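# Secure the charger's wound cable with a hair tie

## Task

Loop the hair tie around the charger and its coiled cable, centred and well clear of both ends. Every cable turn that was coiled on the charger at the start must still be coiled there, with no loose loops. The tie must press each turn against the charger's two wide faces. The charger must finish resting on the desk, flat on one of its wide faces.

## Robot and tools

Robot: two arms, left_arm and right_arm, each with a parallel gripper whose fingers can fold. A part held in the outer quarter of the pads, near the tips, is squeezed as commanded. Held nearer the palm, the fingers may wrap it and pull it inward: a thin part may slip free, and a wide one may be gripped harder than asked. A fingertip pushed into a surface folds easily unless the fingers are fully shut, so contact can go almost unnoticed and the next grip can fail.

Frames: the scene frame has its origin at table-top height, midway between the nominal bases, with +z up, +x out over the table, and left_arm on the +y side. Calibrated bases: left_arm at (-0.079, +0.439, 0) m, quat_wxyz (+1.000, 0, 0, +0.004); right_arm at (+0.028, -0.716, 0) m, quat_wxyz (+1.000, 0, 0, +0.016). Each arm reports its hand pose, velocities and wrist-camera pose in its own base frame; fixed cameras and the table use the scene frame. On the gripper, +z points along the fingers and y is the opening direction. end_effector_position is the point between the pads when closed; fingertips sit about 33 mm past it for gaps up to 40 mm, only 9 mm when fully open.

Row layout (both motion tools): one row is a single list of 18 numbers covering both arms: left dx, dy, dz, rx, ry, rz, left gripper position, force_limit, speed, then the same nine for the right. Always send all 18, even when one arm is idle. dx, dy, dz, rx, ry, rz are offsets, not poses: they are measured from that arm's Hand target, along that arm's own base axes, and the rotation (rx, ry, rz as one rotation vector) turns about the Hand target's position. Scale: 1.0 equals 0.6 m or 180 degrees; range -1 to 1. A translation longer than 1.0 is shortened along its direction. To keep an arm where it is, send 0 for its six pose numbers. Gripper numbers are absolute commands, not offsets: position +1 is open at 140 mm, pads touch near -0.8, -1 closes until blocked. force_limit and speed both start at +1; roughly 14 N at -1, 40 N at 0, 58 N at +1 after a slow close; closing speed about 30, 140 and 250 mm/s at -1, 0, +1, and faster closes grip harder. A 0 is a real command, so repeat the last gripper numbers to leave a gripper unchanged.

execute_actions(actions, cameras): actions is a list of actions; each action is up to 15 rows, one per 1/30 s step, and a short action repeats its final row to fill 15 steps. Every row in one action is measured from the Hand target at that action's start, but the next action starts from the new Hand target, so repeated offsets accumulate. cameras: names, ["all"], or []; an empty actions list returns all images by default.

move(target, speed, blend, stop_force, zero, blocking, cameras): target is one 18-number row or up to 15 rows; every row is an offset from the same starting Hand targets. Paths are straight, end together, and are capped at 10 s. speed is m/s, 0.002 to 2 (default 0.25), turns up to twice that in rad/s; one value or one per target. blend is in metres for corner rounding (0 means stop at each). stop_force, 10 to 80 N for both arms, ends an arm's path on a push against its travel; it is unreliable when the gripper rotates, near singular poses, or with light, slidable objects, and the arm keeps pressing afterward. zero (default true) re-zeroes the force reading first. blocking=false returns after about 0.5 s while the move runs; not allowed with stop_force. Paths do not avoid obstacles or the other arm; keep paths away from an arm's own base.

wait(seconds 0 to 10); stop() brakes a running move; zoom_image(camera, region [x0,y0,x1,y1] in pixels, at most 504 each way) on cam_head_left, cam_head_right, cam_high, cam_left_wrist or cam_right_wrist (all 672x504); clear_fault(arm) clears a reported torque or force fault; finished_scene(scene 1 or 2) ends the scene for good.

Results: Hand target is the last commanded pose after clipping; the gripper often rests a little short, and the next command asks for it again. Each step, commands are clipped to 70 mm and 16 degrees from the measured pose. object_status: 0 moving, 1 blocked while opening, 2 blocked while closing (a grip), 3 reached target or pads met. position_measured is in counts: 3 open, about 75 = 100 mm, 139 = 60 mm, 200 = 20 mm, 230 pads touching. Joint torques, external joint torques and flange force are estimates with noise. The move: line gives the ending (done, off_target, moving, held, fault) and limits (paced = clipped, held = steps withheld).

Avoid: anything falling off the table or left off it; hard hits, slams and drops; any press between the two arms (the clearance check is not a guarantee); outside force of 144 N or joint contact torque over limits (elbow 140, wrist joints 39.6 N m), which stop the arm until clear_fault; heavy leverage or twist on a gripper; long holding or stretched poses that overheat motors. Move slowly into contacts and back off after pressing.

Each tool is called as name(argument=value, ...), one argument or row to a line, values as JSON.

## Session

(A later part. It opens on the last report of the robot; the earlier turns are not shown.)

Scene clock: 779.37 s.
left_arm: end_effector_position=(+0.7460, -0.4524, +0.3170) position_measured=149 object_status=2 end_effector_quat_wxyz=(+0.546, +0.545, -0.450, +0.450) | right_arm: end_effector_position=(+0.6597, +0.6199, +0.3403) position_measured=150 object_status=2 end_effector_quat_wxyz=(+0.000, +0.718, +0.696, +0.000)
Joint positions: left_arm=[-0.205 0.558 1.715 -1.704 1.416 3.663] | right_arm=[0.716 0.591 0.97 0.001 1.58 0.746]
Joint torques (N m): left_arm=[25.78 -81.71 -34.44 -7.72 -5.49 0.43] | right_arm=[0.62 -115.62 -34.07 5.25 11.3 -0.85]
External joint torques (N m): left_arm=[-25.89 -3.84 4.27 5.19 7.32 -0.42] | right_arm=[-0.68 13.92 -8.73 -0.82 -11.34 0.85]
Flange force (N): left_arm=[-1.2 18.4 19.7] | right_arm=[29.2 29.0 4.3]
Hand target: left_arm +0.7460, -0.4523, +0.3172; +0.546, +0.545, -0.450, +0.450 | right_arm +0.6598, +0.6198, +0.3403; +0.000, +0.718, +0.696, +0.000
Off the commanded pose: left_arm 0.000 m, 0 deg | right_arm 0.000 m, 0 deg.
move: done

move(
  target=[-0.0017,-0.0018,0.0,0,0,0,-1,-0.7,-1,0,0,0,0,0,0,-1,0.3,-1],
  speed=0.02,
)

Scene clock: 782.70 s.
left_arm: end_effector_position=(+0.7450, -0.4534, +0.3172) position_measured=149 object_status=2 end_effector_quat_wxyz=(+0.546, +0.545, -0.450, +0.450) | right_arm: end_effector_position=(+0.6597, +0.6197, +0.3403) position_measured=150 object_status=2 end_effector_quat_wxyz=(+0.000, +0.718, +0.696, +0.000)
Joint positions: left_arm=[-0.206 0.557 1.717 -1.705 1.414 3.664] | right_arm=[0.716 0.591 0.97 0.001 1.581 0.746]
Joint torques (N m): left_arm=[2.28 -85.25 -31.81 -4.5 -0.3 0.47] | right_arm=[4.16 -108.36 -41.52 7.32 1.93 -0.74]
External joint torques (N m): left_arm=[-2.44 -0.08 1.7 1.98 2.13 -0.45] | right_arm=[-4.2 7.67 -0.98 -2.92 -1.98 0.74]
Flange force (N): left_arm=[-0.6 3.1 -1.2] | right_arm=[8.3 13.7 1.6]
Hand target: left_arm +0.7449, -0.4534, +0.3172; +0.546, +0.545, -0.450, +0.450 | right_arm +0.6598, +0.6198, +0.3403; +0.000, +0.718, +0.696, +0.000
Off the commanded pose: left_arm 0.000 m, 0 deg | right_arm 0.000 m, 0 deg.
move: done

move(
  target=[0,0,0.0,0,0,0,-1,-0.7,-1,0,0,0,0,0,0,0.1,0,-1],
  cameras=["cam_left_wrist","cam_right_wrist"],
)

move(
  target=[0,0,0.0,0,0,0,-1,-0.7,-1,0,-0.02,0.25,0,0,0,0.1,0,-1],
  speed=0.1,
  cameras=["all"],
)

zoom_image(
  camera="cam_high",
  region=[260, 120, 400, 240],
)

zoom_image(
  camera="cam_head_left",
  region=[340, 180, 460, 260],
)

Scene clock: 786.93 s.
left_arm: end_effector_position=(+0.7449, -0.4534, +0.3172) position_measured=149 object_status=2 end_effector_quat_wxyz=(+0.546, +0.545, -0.450, +0.450) | right_arm: end_effector_position=(+0.6598, +0.6198, +0.3403) position_measured=117 object_status=0 end_effector_quat_wxyz=(+0.000, +0.718, +0.696, +0.000)
Joint positions: left_arm=[-0.207 0.557 1.717 -1.705 1.414 3.664] | right_arm=[0.716 0.591 0.97 0.001 1.58 0.746]
Joint torques (N m): left_arm=[-1.38 -89.03 -30.35 -3.52 2.61 0.35] | right_arm=[-1.91 -104.6 -41.75 4.89 -0.31 -0.28]
External joint torques (N m): left_arm=[1.06 3.31 0.12 0.97 -0.77 -0.33] | right_arm=[1.98 2.97 -1.03 -0.47 0.27 0.28]
Flange force (N): left_arm=[-1.7 -5.1 -0.8] | right_arm=[8.5 5.0 -2.4]
Hand target: left_arm +0.7449, -0.4534, +0.3172; +0.546, +0.545, -0.450, +0.450 | right_arm +0.6598, +0.6198, +0.3403; +0.000, +0.718, +0.696, +0.000
Off the commanded pose: left_arm 0.000 m, 0 deg | right_arm 0.000 m, 0 deg.
move: done
Images, in order (width x height): cam_left_wrist 672x504, cam_right_wrist 672x504.

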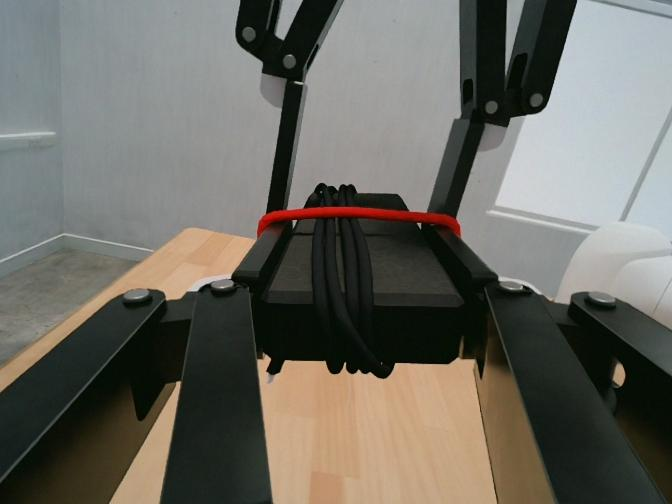

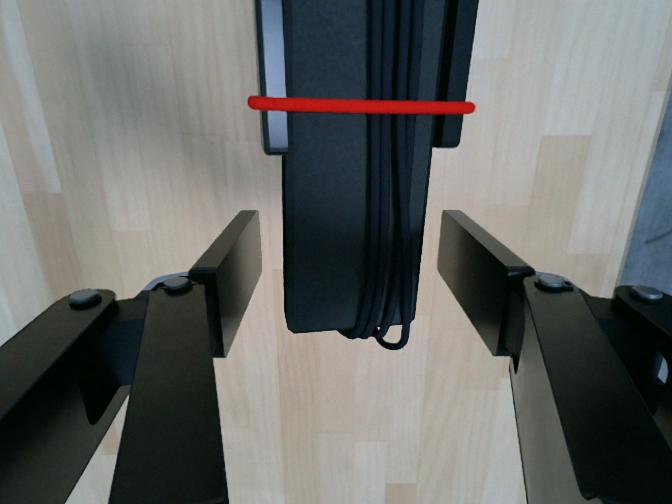

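Scene clock: 788.80 s.
left_arm: end_effector_position=(+0.7449, -0.4534, +0.3172) position_measured=149 object_status=2 end_effector_quat_wxyz=(+0.546, +0.545, -0.450, +0.450) | right_arm: end_effector_position=(+0.6597, +0.6078, +0.4903) position_measured=117 object_status=3 end_effector_quat_wxyz=(+0.000, +0.718, +0.696, +0.000)
Joint positions: left_arm=[-0.207 0.557 1.717 -1.705 1.414 3.664] | right_arm=[0.706 0.625 0.641 0.001 1.875 0.736]
Joint torques (N m): left_arm=[-1.09 -89.19 -30.42 -3.55 2.61 0.32] | right_arm=[-2.03 -105.32 -39.92 4.67 -0.3 -0.3]
External joint torques (N m): left_arm=[0.78 3.51 0.21 0.99 -0.77 -0.31] | right_arm=[1.81 3.18 -0.78 -0.47 0.26 0.3]
Flange force (N): left_arm=[-2.0 -5.1 -0.4] | right_arm=[10.2 7.0 -5.7]
Hand target: left_arm +0.7449, -0.4534, +0.3172; +0.546, +0.545, -0.450, +0.450 | right_arm +0.6598, +0.6078, +0.4903; +0.000, +0.718, +0.696, +0.000
Off the commanded pose: left_arm 0.000 m, 0 deg | right_arm 0.000 m, 0 deg.
move: done

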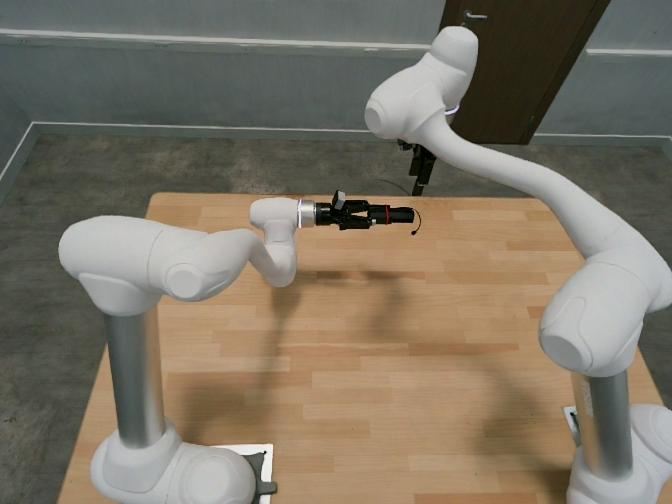

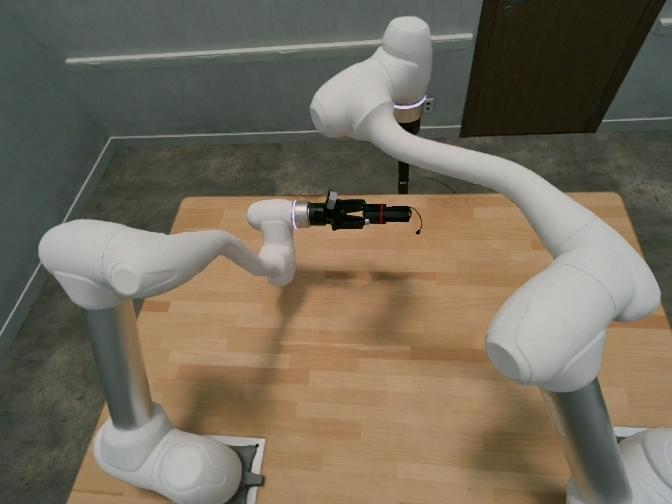

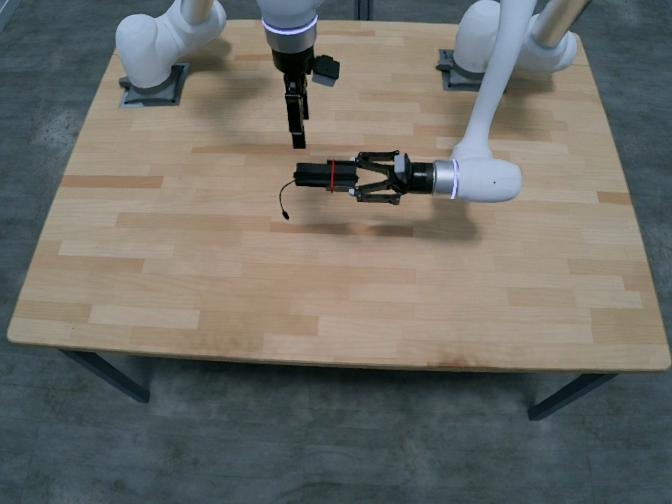

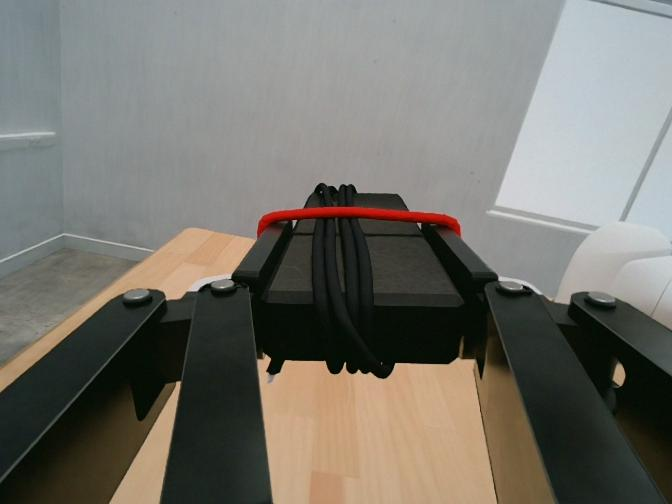

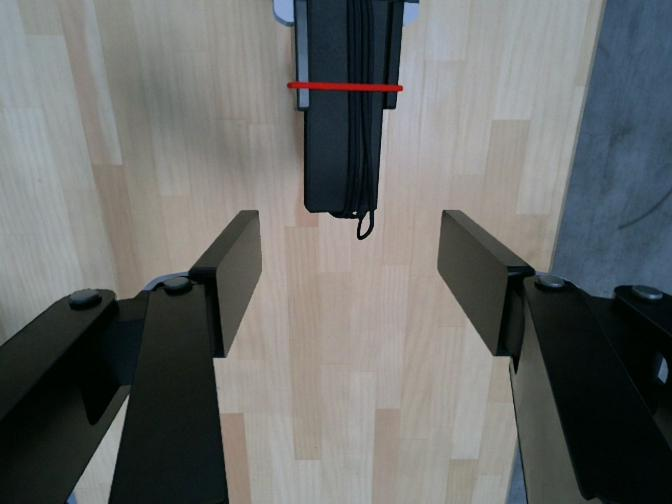

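Scaled by 3.600.

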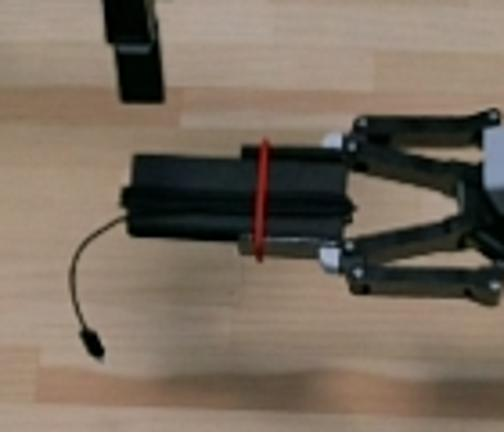

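Scaled by 4.200.

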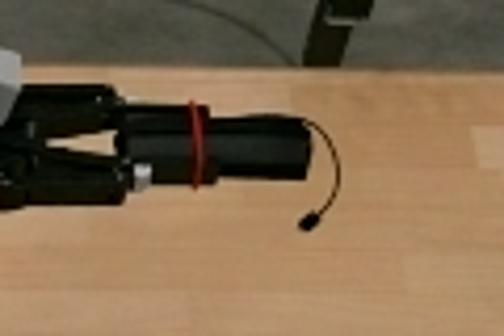

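move(
  target=[
    [0,0,0,0,0.439,0,-1,-0.7,-1,0,-0.23,0,0,0,0,0.1,0,-1],
    [0,0,0,0,0.439,0,-1,-0.7,-1,0,-0.23,-0.29,0.5,-0.008,0.008,0.1,0,-1],
  ],
  speed=0.2,
  cameras=["all"],
)

zoom_image(
  camera="cam_high",
  region=[240, 120, 400, 240],
)

zoom_image(
  camera="cam_right_wrist",
  region=[240, 80, 480, 320],
)

Scene clock: 844.57 s.
left_arm: end_effector_position=(+0.7449, -0.4534, +0.3172) position_measured=149 object_status=2 end_effector_quat_wxyz=(+0.707, +0.707, +0.000, +0.000) | right_arm: end_effector_position=(+0.6599, +0.4697, +0.3164) position_measured=117 object_status=3 end_effector_quat_wxyz=(+0.500, -0.499, -0.500, -0.501)
Joint positions: left_arm=[-0.207 0.557 1.718 -1.706 1.414 2.285] | right_arm=[0.154 0.459 1.889 1.68 1.462 -0.785]
Joint torques (N m): left_arm=[-1.32 -88.77 -30.41 -3.55 2.61 0.34] | right_arm=[-2.11 -82.52 -32.81 2.05 1.74 -0.28]
External joint torques (N m): left_arm=[1.44 3.03 0.18 1.03 -0.77 -0.29] | right_arm=[2.07 2.17 -0.99 -0.42 0.23 0.28]
Flange force (N): left_arm=[4.3 -2.4 -1.4] | right_arm=[-1.6 4.4 3.3]
Hand target: left_arm +0.7449, -0.4534, +0.3172; +0.707, +0.707, +0.000, +0.000 | right_arm +0.6598, +0.4698, +0.3163; +0.500, -0.499, -0.500, -0.501
Off the commanded pose: left_arm 0.000 m, 0 deg | right_arm 0.000 m, 0 deg.
move: done

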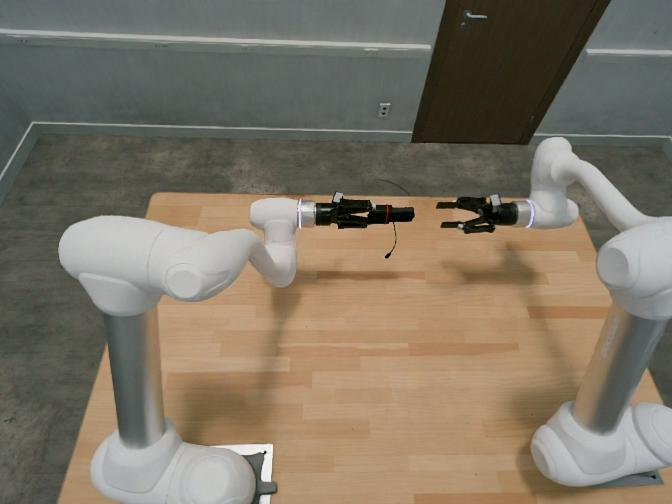

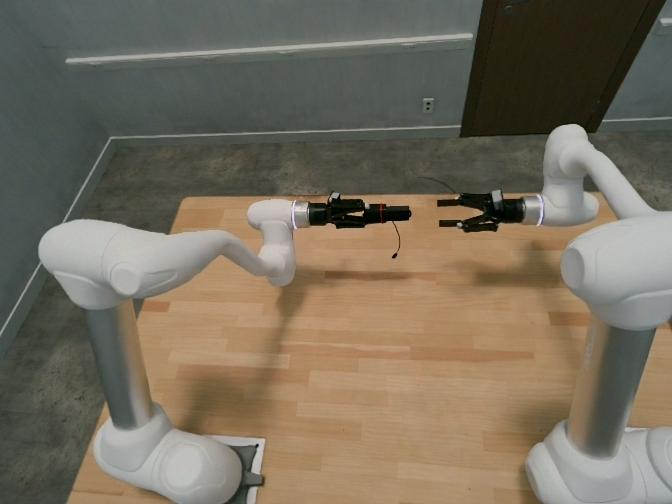

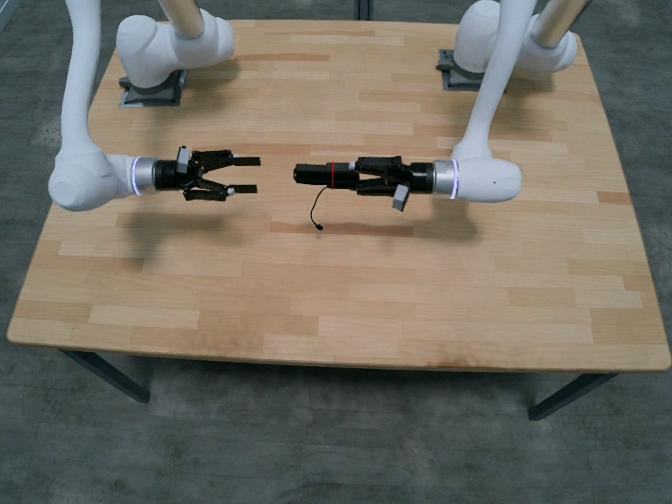

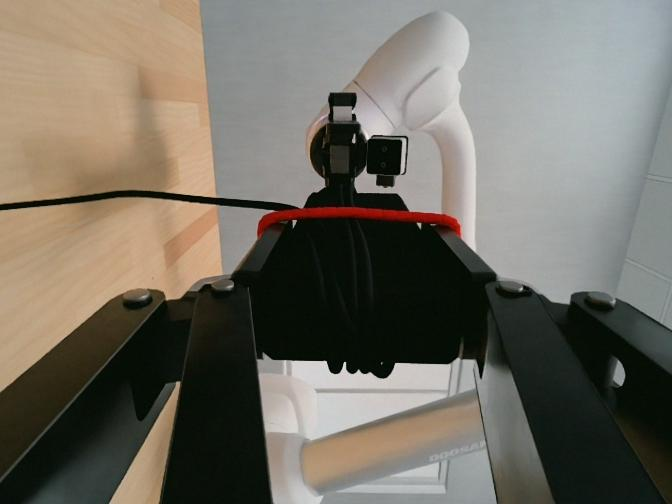

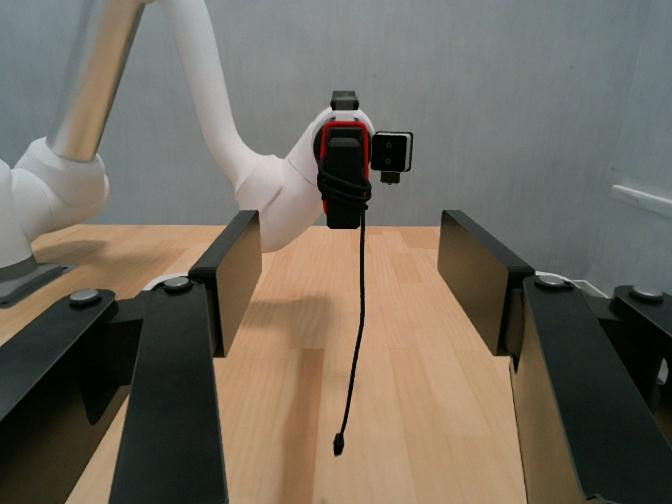

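Scaled by 3.150.

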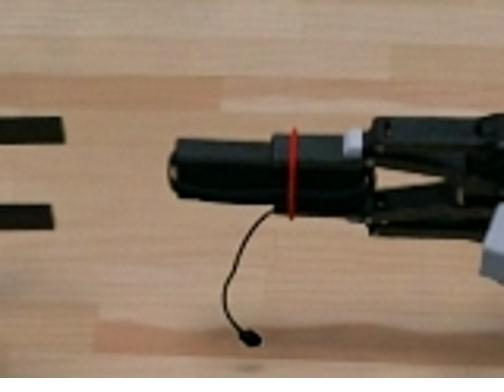

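Scaled by 2.100.

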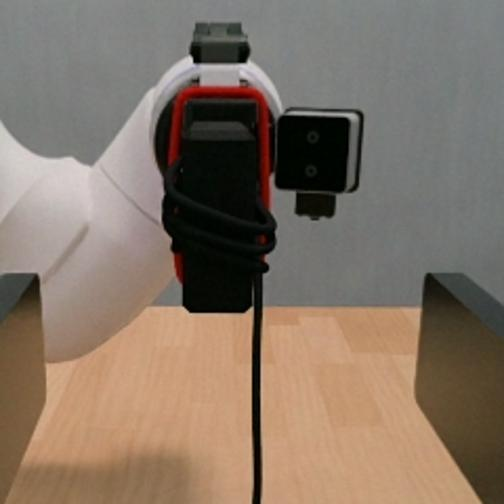

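move(
  target=[0,0,0,0,0,0,-1,-0.7,-1,-0.004,0.21,0.003,0,0,-0.0076,0.0,0,-1],
  speed=0.1,
  cameras=["cam_right_wrist","cam_high","cam_head_left"],
)

zoom_image(
  camera="cam_high",
  region=[240, 120, 400, 240],
)

zoom_image(
  camera="cam_right_wrist",
  region=[240, 80, 480, 320],
)

zoom_image(
  camera="cam_head_left",
  region=[350, 170, 510, 270],
)

Scene clock: 853.43 s.
left_arm: end_effector_position=(+0.7449, -0.4534, +0.3172) position_measured=149 object_status=2 end_effector_quat_wxyz=(+0.707, +0.707, +0.000, +0.000) | right_arm: end_effector_position=(+0.6574, +0.5958, +0.3181) position_measured=129 object_status=3 end_effector_quat_wxyz=(+0.494, -0.505, -0.494, -0.506)
Joint positions: left_arm=[-0.207 0.557 1.718 -1.706 1.414 2.285] | right_arm=[0.336 0.49 1.833 1.823 1.312 -0.787]
Joint torques (N m): left_arm=[-1.49 -89.26 -30.51 -3.54 2.64 0.33] | right_arm=[-2.15 -86.72 -34.42 1.54 1.72 -0.34]
External joint torques (N m): left_arm=[1.58 3.66 0.31 1.01 -0.81 -0.28] | right_arm=[2.13 2.45 -0.35 -0.42 0.26 0.34]
Flange force (N): left_arm=[4.8 -3.2 -1.5] | right_arm=[-2.0 2.9 3.7]
Hand target: left_arm +0.7449, -0.4534, +0.3172; +0.707, +0.707, +0.000, +0.000 | right_arm +0.6574, +0.5958, +0.3181; +0.494, -0.505, -0.494, -0.506
Off the commanded pose: left_arm 0.000 m, 0 deg | right_arm 0.000 m, 0 deg.
move: done
Images, in order (width x height): cam_head_left 672x504, cam_high 672x504, cam_right_wrist 672x504.

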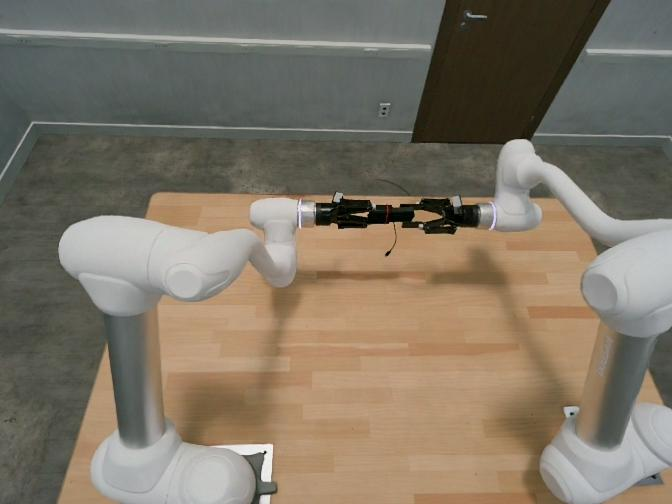

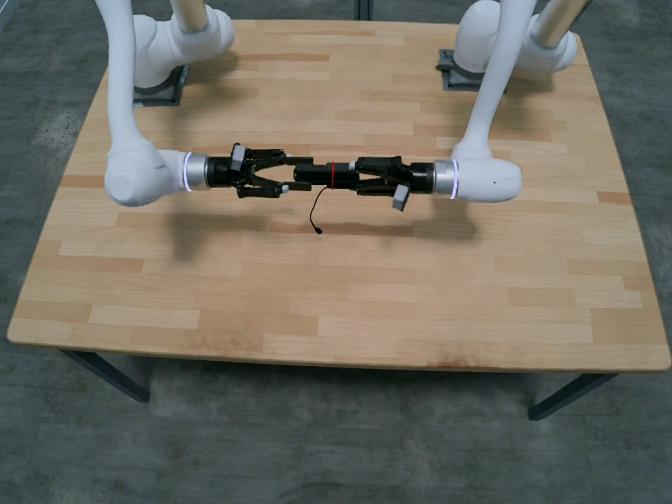

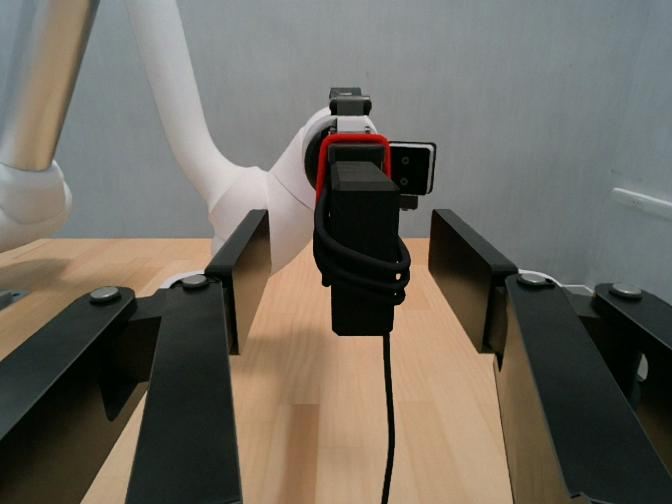

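Scaled by 3.150.

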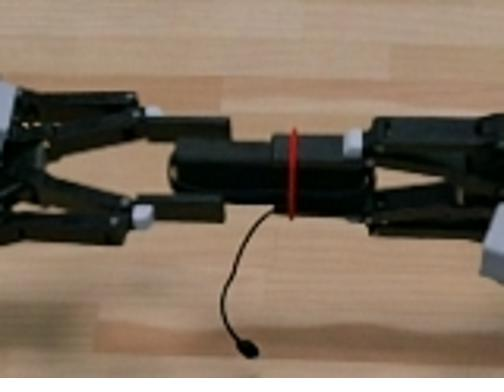

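Scaled by 2.100.

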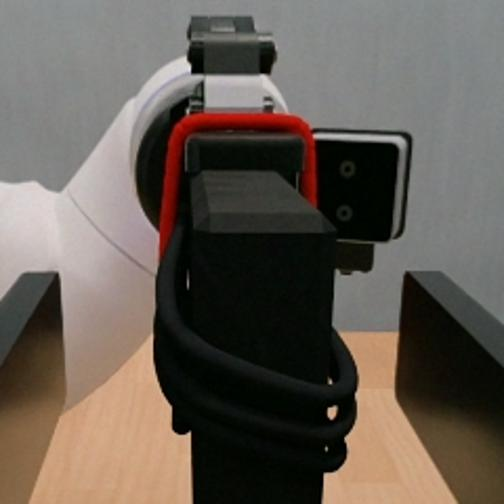

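Scaled by 3.150.

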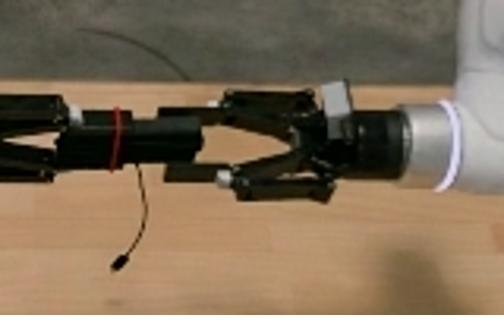

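move(
  target=[0,0,0,0,0,0,-1,-0.7,-1,0.001,0.0735,0,0,0,0,0.0,0,-1],
  speed=0.06,
  cameras=["cam_right_wrist","cam_high","cam_left_wrist"],
)

zoom_image(
  camera="cam_high",
  region=[240, 120, 400, 240],
)

zoom_image(
  camera="cam_right_wrist",
  region=[240, 80, 480, 380],
)

Scene clock: 861.30 s.
left_arm: end_effector_position=(+0.7449, -0.4534, +0.3172) position_measured=149 object_status=2 end_effector_quat_wxyz=(+0.707, +0.707, +0.000, +0.000) | right_arm: end_effector_position=(+0.6580, +0.6399, +0.3181) position_measured=129 object_status=3 end_effector_quat_wxyz=(+0.494, -0.505, -0.494, -0.506)
Joint positions: left_arm=[-0.207 0.557 1.718 -1.706 1.414 2.285] | right_arm=[0.394 0.512 1.794 1.861 1.266 -0.782]
Joint torques (N m): left_arm=[-1.25 -89.21 -30.36 -3.53 2.62 0.37] | right_arm=[-1.41 -89.83 -34.84 1.39 1.71 -0.3]
External joint torques (N m): left_arm=[1.11 3.46 0.13 0.99 -0.77 -0.32] | right_arm=[1.59 2.49 -0.74 -0.42 0.28 0.3]
Flange force (N): left_arm=[4.8 -2.8 -0.8] | right_arm=[-1.9 3.8 3.5]
Hand target: left_arm +0.7449, -0.4534, +0.3172; +0.707, +0.707, +0.000, +0.000 | right_arm +0.6580, +0.6399, +0.3181; +0.494, -0.505, -0.494, -0.506
Off the commanded pose: left_arm 0.000 m, 0 deg | right_arm 0.000 m, 0 deg.
move: done
Images, in order (width x height): cam_high 672x504, cam_left_wrist 672x504, cam_right_wrist 672x504.

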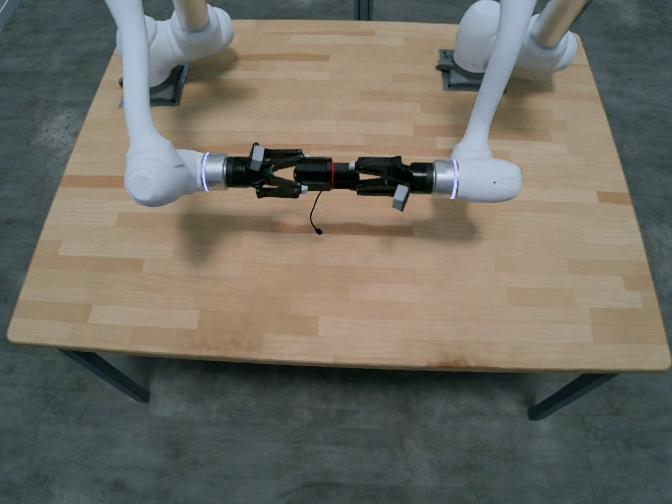

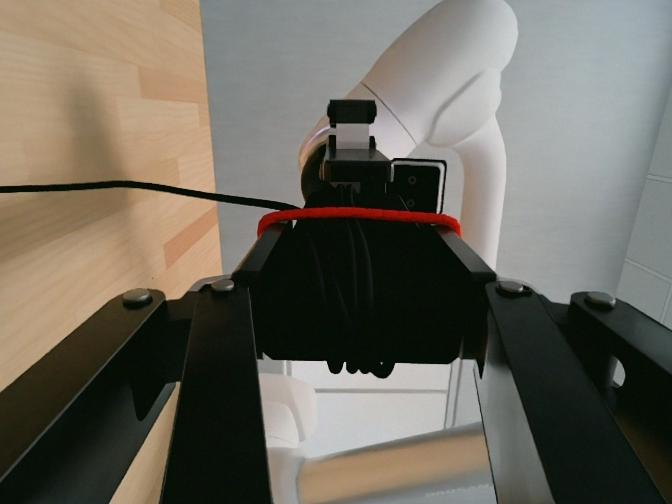

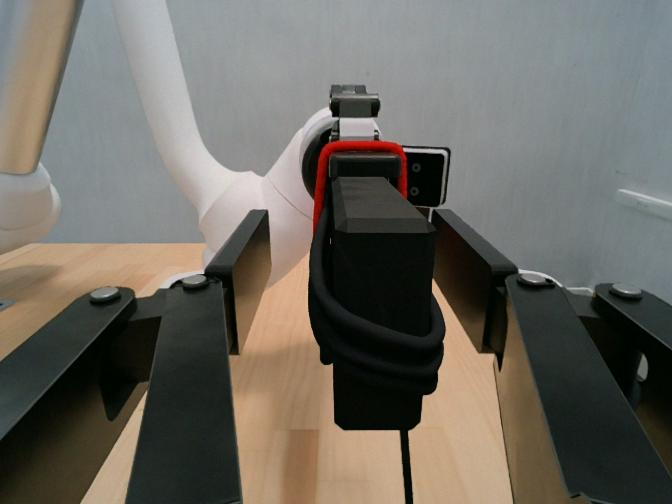

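Scaled by 3.150.

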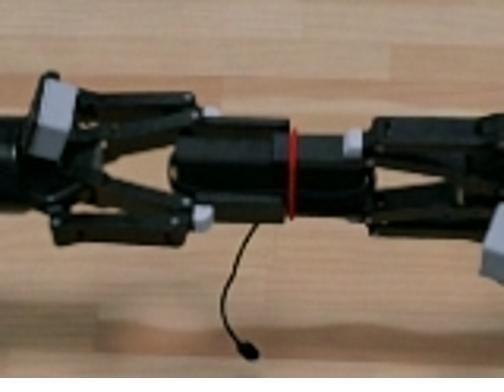

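Scaled by 1.680.

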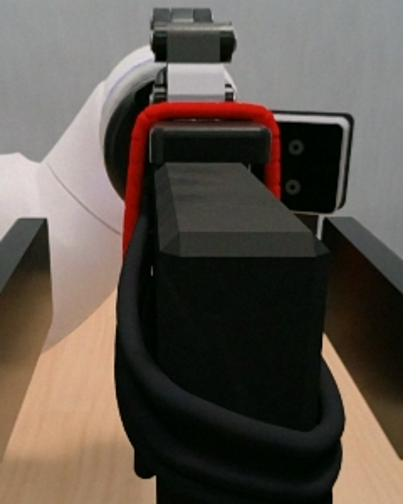

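move(
  target=[0,0,0,0,0,0,-1,-0.7,-1,0.0055,0.003,0,0,0,0.015,0.0,0,-1],
  speed=0.03,
)

move(
  target=[0,0,0,0,0,0,-1,-0.7,-1,0,0,0,0,0,0,-1,0,-1],
  speed=0.06,
)

wait(
  seconds=1,
  cameras=["cam_right_wrist","cam_high","cam_left_wrist"],
)

zoom_image(
  camera="cam_high",
  region=[240, 120, 400, 240],
)

zoom_image(
  camera="cam_right_wrist",
  region=[240, 80, 480, 380],
)

Scene clock: 871.13 s.
left_arm: end_effector_position=(+0.7449, -0.4534, +0.3172) position_measured=149 object_status=2 end_effector_quat_wxyz=(+0.707, +0.707, +0.000, +0.000) | right_arm: end_effector_position=(+0.6612, +0.6417, +0.3181) position_measured=129 object_status=3 end_effector_quat_wxyz=(+0.506, -0.493, -0.506, -0.495)
Joint positions: left_arm=[-0.207 0.557 1.718 -1.706 1.414 2.285] | right_arm=[0.386 0.534 1.756 1.816 1.301 -0.754]
Joint torques (N m): left_arm=[-1.45 -89.26 -30.35 -3.52 2.67 0.35] | right_arm=[-2.3 -92.01 -34.9 1.57 1.64 -0.3]
External joint torques (N m): left_arm=[1.28 3.57 0.12 0.97 -0.83 -0.3] | right_arm=[2.16 2.63 -0.85 -0.39 0.27 0.29]
Flange force (N): left_arm=[5.0 -3.0 -1.0] | right_arm=[-1.9 4.2 4.2]
Hand target: left_arm +0.7449, -0.4534, +0.3172; +0.707, +0.707, +0.000, +0.000 | right_arm +0.6613, +0.6417, +0.3181; +0.506, -0.493, -0.506, -0.495
Off the commanded pose: left_arm 0.000 m, 0 deg | right_arm 0.000 m, 0 deg.
move: done

Scene clock: 872.77 s.
left_arm: end_effector_position=(+0.7449, -0.4534, +0.3171) position_measured=149 object_status=2 end_effector_quat_wxyz=(+0.707, +0.707, +0.000, +0.000) | right_arm: end_effector_position=(+0.6613, +0.6416, +0.3181) position_measured=184 object_status=0 end_effector_quat_wxyz=(+0.506, -0.493, -0.506, -0.495)
Joint positions: left_arm=[-0.207 0.557 1.718 -1.706 1.414 2.285] | right_arm=[0.386 0.534 1.756 1.816 1.301 -0.754]
Joint torques (N m): left_arm=[-2.75 -87.95 -33.87 -5.06 0.96 0.66] | right_arm=[7.37 -92.04 -33.25 -0.27 3.53 0]
External joint torques (N m): left_arm=[2.7 2.55 3.73 2.53 0.87 -0.62] | right_arm=[-7.05 2.66 -2.56 1.42 -1.6 0]
Flange force (N): left_arm=[-2.7 -3.1 -7.3] | right_arm=[-1.6 10.4 -2.7]
Hand target: left_arm +0.7449, -0.4534, +0.3172; +0.707, +0.707, +0.000, +0.000 | right_arm +0.6613, +0.6417, +0.3181; +0.506, -0.493, -0.506, -0.495
Off the commanded pose: left_arm 0.000 m, 0 deg | right_arm 0.000 m, 0 deg.
move: done

Scene clock: 873.77 s.
left_arm: end_effector_position=(+0.7449, -0.4534, +0.3172) position_measured=149 object_status=2 end_effector_quat_wxyz=(+0.707, +0.707, +0.000, +0.000) | right_arm: end_effector_position=(+0.6613, +0.6417, +0.3181) position_measured=184 object_status=2 end_effector_quat_wxyz=(+0.506, -0.493, -0.506, -0.495)
Joint positions: left_arm=[-0.207 0.557 1.718 -1.706 1.414 2.285] | right_arm=[0.386 0.534 1.756 1.816 1.301 -0.754]
Joint torques (N m): left_arm=[-2.25 -88.4 -34.23 -5.4 0.9 0.66] | right_arm=[7.56 -91.65 -32.82 -0.55 3.6 0.01]
External joint torques (N m): left_arm=[2.33 3.12 4.1 2.87 0.92 -0.61] | right_arm=[-7.81 2.43 -3 1.74 -1.69 -0.01]
Flange force (N): left_arm=[-2.8 -3.8 -7.2] | right_arm=[-1.3 11.2 -3.0]
Hand target: left_arm +0.7449, -0.4534, +0.3172; +0.707, +0.707, +0.000, +0.000 | right_arm +0.6613, +0.6417, +0.3181; +0.506, -0.493, -0.506, -0.495
Tool commands: left_gripper/position=-1.0 left_gripper/force_limit=-0.7 left_gripper/speed=-1.0 right_gripper/position=-1.0 right_gripper/force_limit=+0.0 right_gripper/speed=-1.0
Off the commanded pose: left_arm 0.000 m, 0 deg | right_arm 0.000 m, 0 deg.
wait: 1.00 s; at rest by 0.17 s
Images, in order (width x height): cam_high 672x504, cam_left_wrist 672x504, cam_right_wrist 672x504.

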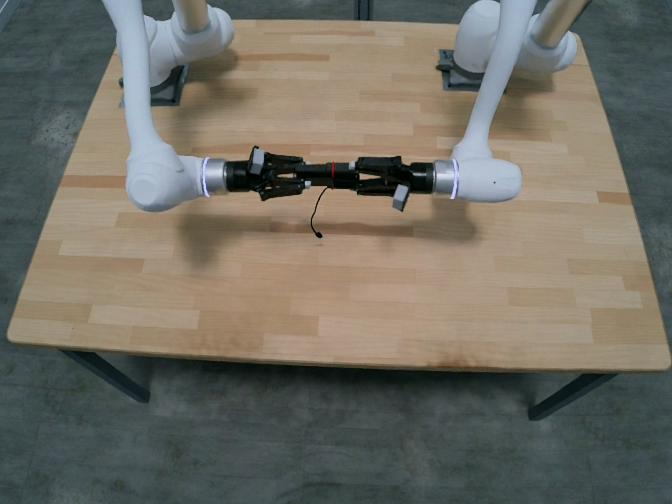

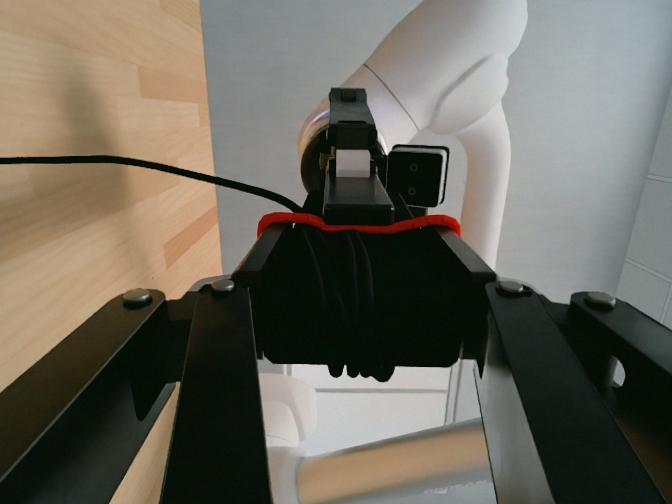

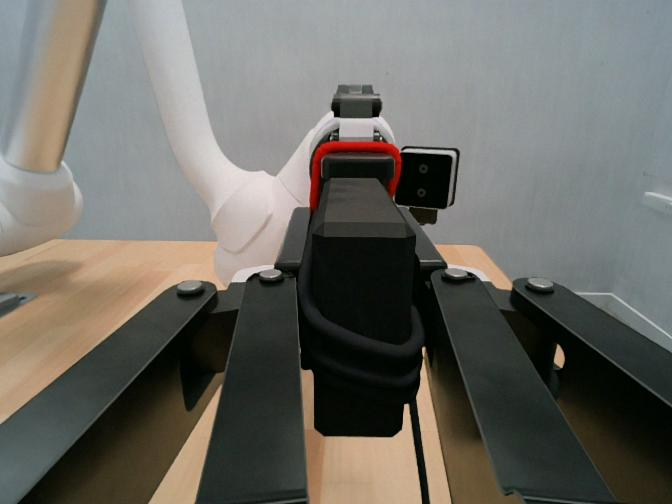

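Scaled by 3.150.

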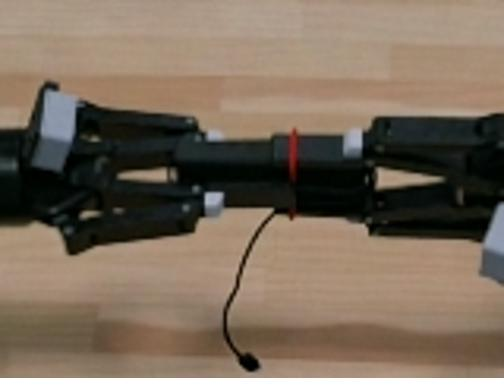

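Scaled by 1.680.

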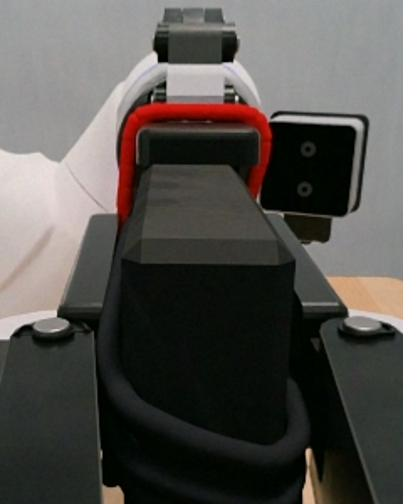

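move(
  target=[0,0,0,0,0,0,-0.13,-0.7,-1,0,0,0,0,0,0,-1,0,-1],
  speed=0.03,
)

move(
  target=[0,0.025,0,0,0,0,-0.13,-0.7,-1,0,0,0,0,0,0,-1,0,-1],
  speed=0.02,
  cameras=["cam_right_wrist","cam_high","cam_left_wrist"],
)

zoom_image(
  camera="cam_high",
  region=[240, 120, 400, 240],
)

zoom_image(
  camera="cam_left_wrist",
  region=[220, 140, 500, 400],
)

Scene clock: 881.53 s.
left_arm: end_effector_position=(+0.7450, -0.4534, +0.3172) position_measured=145 object_status=3 end_effector_quat_wxyz=(+0.707, +0.707, +0.000, +0.000) | right_arm: end_effector_position=(+0.6612, +0.6417, +0.3180) position_measured=188 object_status=0 end_effector_quat_wxyz=(+0.506, -0.493, -0.506, -0.495)
Joint positions: left_arm=[-0.207 0.557 1.718 -1.706 1.414 2.285] | right_arm=[0.386 0.534 1.756 1.816 1.301 -0.754]
Joint torques (N m): left_arm=[-1.12 -88.73 -32.24 -4.57 1.72 0.34] | right_arm=[2.52 -92 -34.05 0.47 2.65 -0.28]
External joint torques (N m): left_arm=[0.88 3.26 2.05 2.03 0.11 -0.29] | right_arm=[-2.57 2.44 -1.81 0.71 -0.72 0.28]
Flange force (N): left_arm=[0.8 -3.5 -3.0] | right_arm=[-1.4 7.3 0.8]
Hand target: left_arm +0.7449, -0.4534, +0.3172; +0.707, +0.707, +0.000, +0.000 | right_arm +0.6613, +0.6417, +0.3181; +0.506, -0.493, -0.506, -0.495
Off the commanded pose: left_arm 0.000 m, 0 deg | right_arm 0.000 m, 0 deg.
move: done

Scene clock: 882.50 s.
left_arm: end_effector_position=(+0.7449, -0.4384, +0.3172) position_measured=145 object_status=3 end_effector_quat_wxyz=(+0.707, +0.707, +0.000, +0.000) | right_arm: end_effector_position=(+0.6612, +0.6417, +0.3181) position_measured=188 object_status=2 end_effector_quat_wxyz=(+0.506, -0.493, -0.506, -0.495)
Joint positions: left_arm=[-0.187 0.554 1.723 -1.694 1.429 2.285] | right_arm=[0.386 0.534 1.756 1.816 1.301 -0.754]
Joint torques (N m): left_arm=[2.54 -88.24 -31.47 -4.34 1.47 0.35] | right_arm=[-0.85 -92.8 -33.57 0.5 2.65 -0.25]
External joint torques (N m): left_arm=[-2.28 2.96 1.4 1.86 0.36 -0.3] | right_arm=[0.81 3.55 -2.26 0.68 -0.73 0.24]
Flange force (N): left_arm=[0.9 -3.0 1.1] | right_arm=[-2.4 7.9 6.0]
Hand target: left_arm +0.7449, -0.4384, +0.3172; +0.707, +0.707, +0.000, +0.000 | right_arm +0.6613, +0.6417, +0.3181; +0.506, -0.493, -0.506, -0.495
Off the commanded pose: left_arm 0.000 m, 0 deg | right_arm 0.000 m, 0 deg.
move: done
Images, in order (width x height): cam_high 672x504, cam_left_wrist 672x504, cam_right_wrist 672x504.

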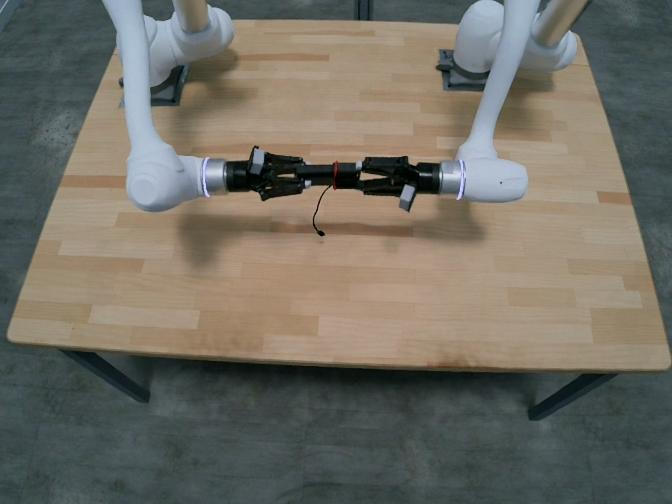

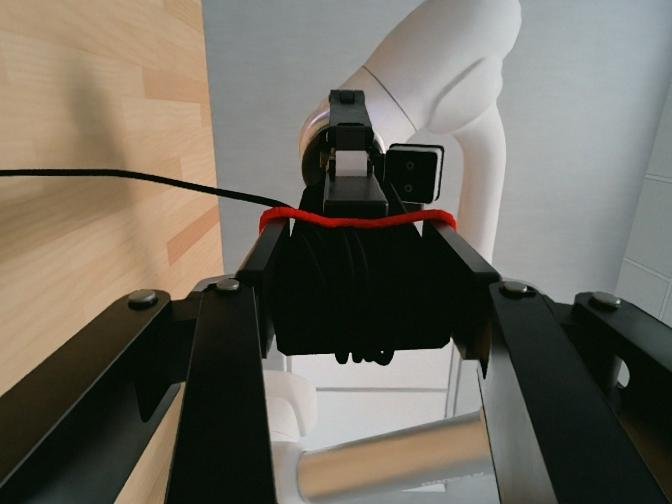

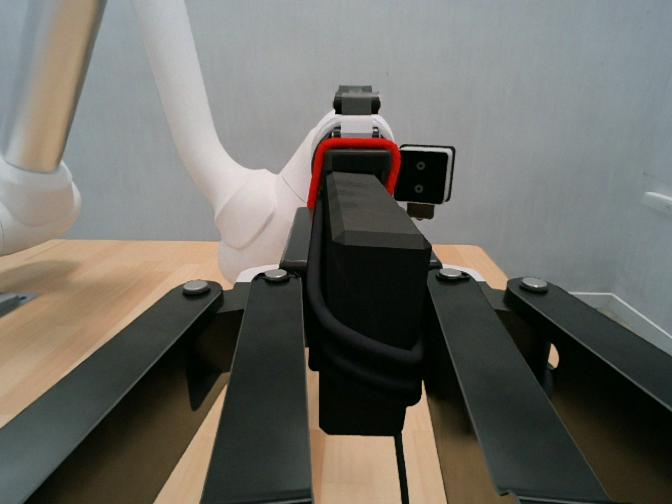

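Scaled by 3.150.

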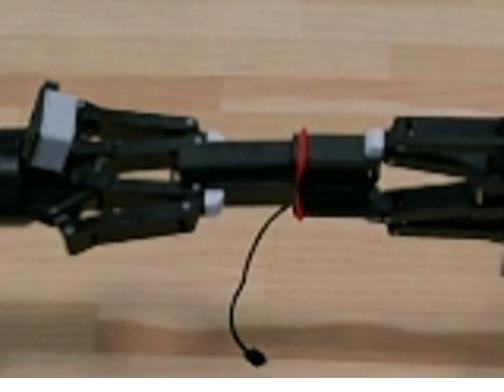

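Scaled by 1.800.

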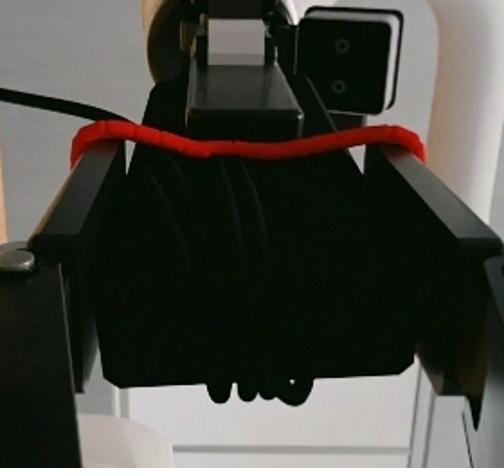

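move(
  target=[0,0.012,0,0,0,0,-0.13,-0.7,-1,0,0,0,0,0,0,-1,0,-1],
  speed=0.02,
  cameras=["cam_right_wrist","cam_high","cam_left_wrist"],
)

zoom_image(
  camera="cam_high",
  region=[240, 120, 400, 240],
)

zoom_image(
  camera="cam_left_wrist",
  region=[220, 140, 500, 400],
)

Scene clock: 890.80 s.
left_arm: end_effector_position=(+0.7449, -0.4312, +0.3172) position_measured=145 object_status=3 end_effector_quat_wxyz=(+0.707, +0.707, +0.000, +0.000) | right_arm: end_effector_position=(+0.6613, +0.6417, +0.3181) position_measured=188 object_status=2 end_effector_quat_wxyz=(+0.506, -0.493, -0.506, -0.495)
Joint positions: left_arm=[-0.178 0.553 1.725 -1.688 1.436 2.285] | right_arm=[0.386 0.534 1.756 1.816 1.301 -0.754]
Joint torques (N m): left_arm=[-1.11 -86.85 -29.33 -2.97 2.25 0.38] | right_arm=[-2.4 -93.41 -35.95 1.92 1.99 -0.31]
External joint torques (N m): left_arm=[1.17 1.74 -0.7 0.49 -0.41 -0.33] | right_arm=[2.64 4.11 0.2 -0.75 -0.06 0.31]
Flange force (N): left_arm=[4.4 -0.8 -1.1] | right_arm=[-3.7 3.7 4.7]
Hand target: left_arm +0.7449, -0.4312, +0.3172; +0.707, +0.707, +0.000, +0.000 | right_arm +0.6613, +0.6417, +0.3181; +0.506, -0.493, -0.506, -0.495
Off the commanded pose: left_arm 0.000 m, 0 deg | right_arm 0.000 m, 0 deg.
move: done
Images, in order (width x height): cam_high 672x504, cam_left_wrist 672x504, cam_right_wrist 672x504.

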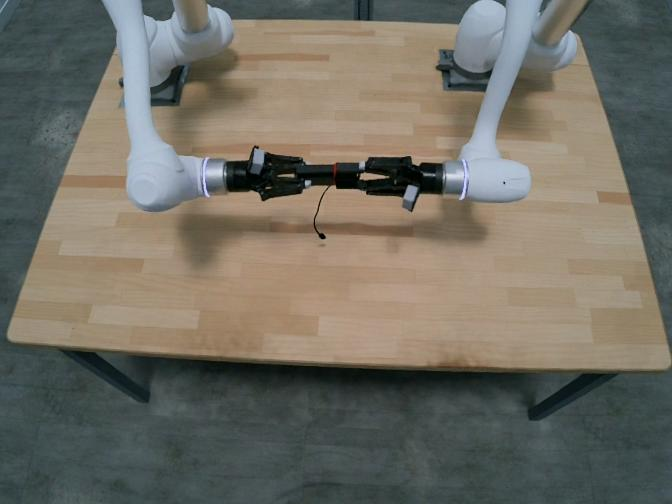

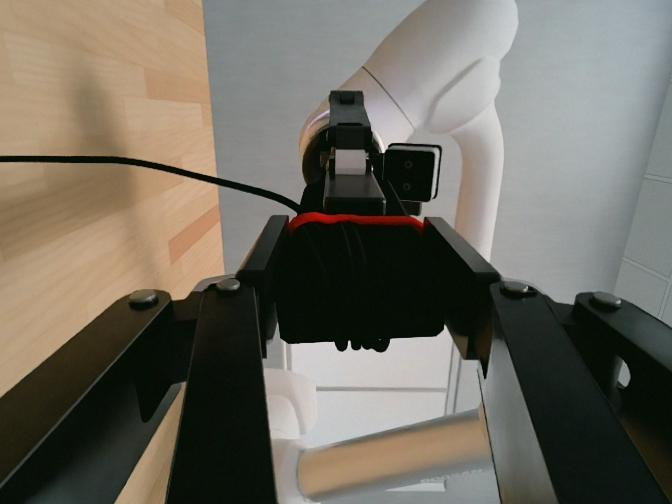

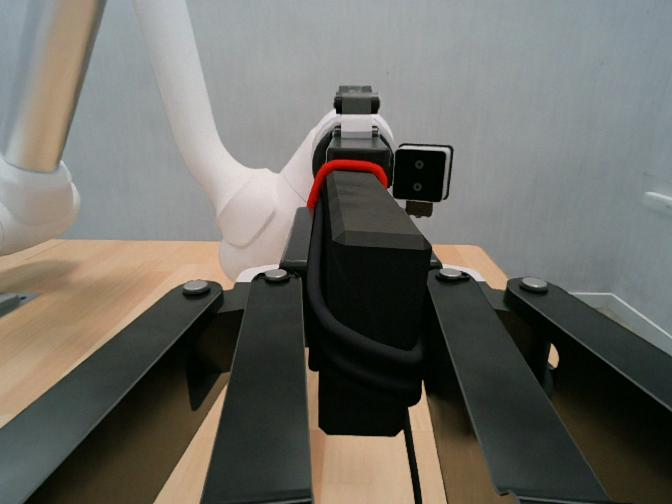

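Scaled by 3.150.

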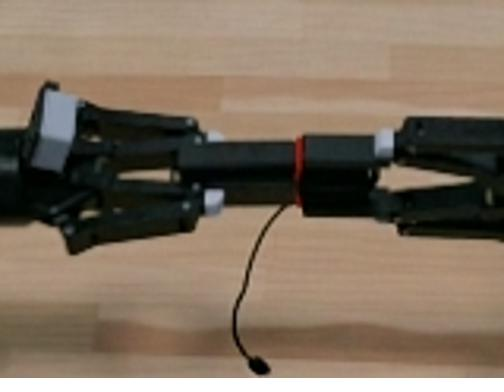

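Scaled by 1.800.

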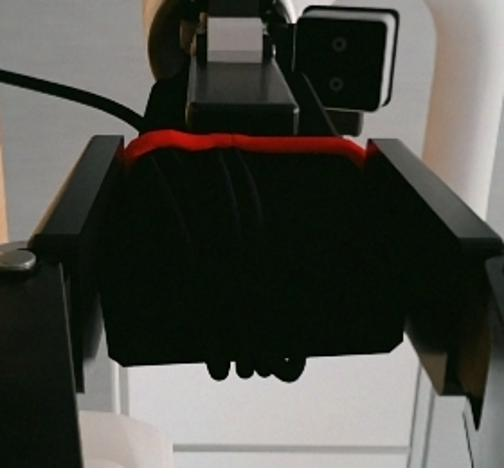

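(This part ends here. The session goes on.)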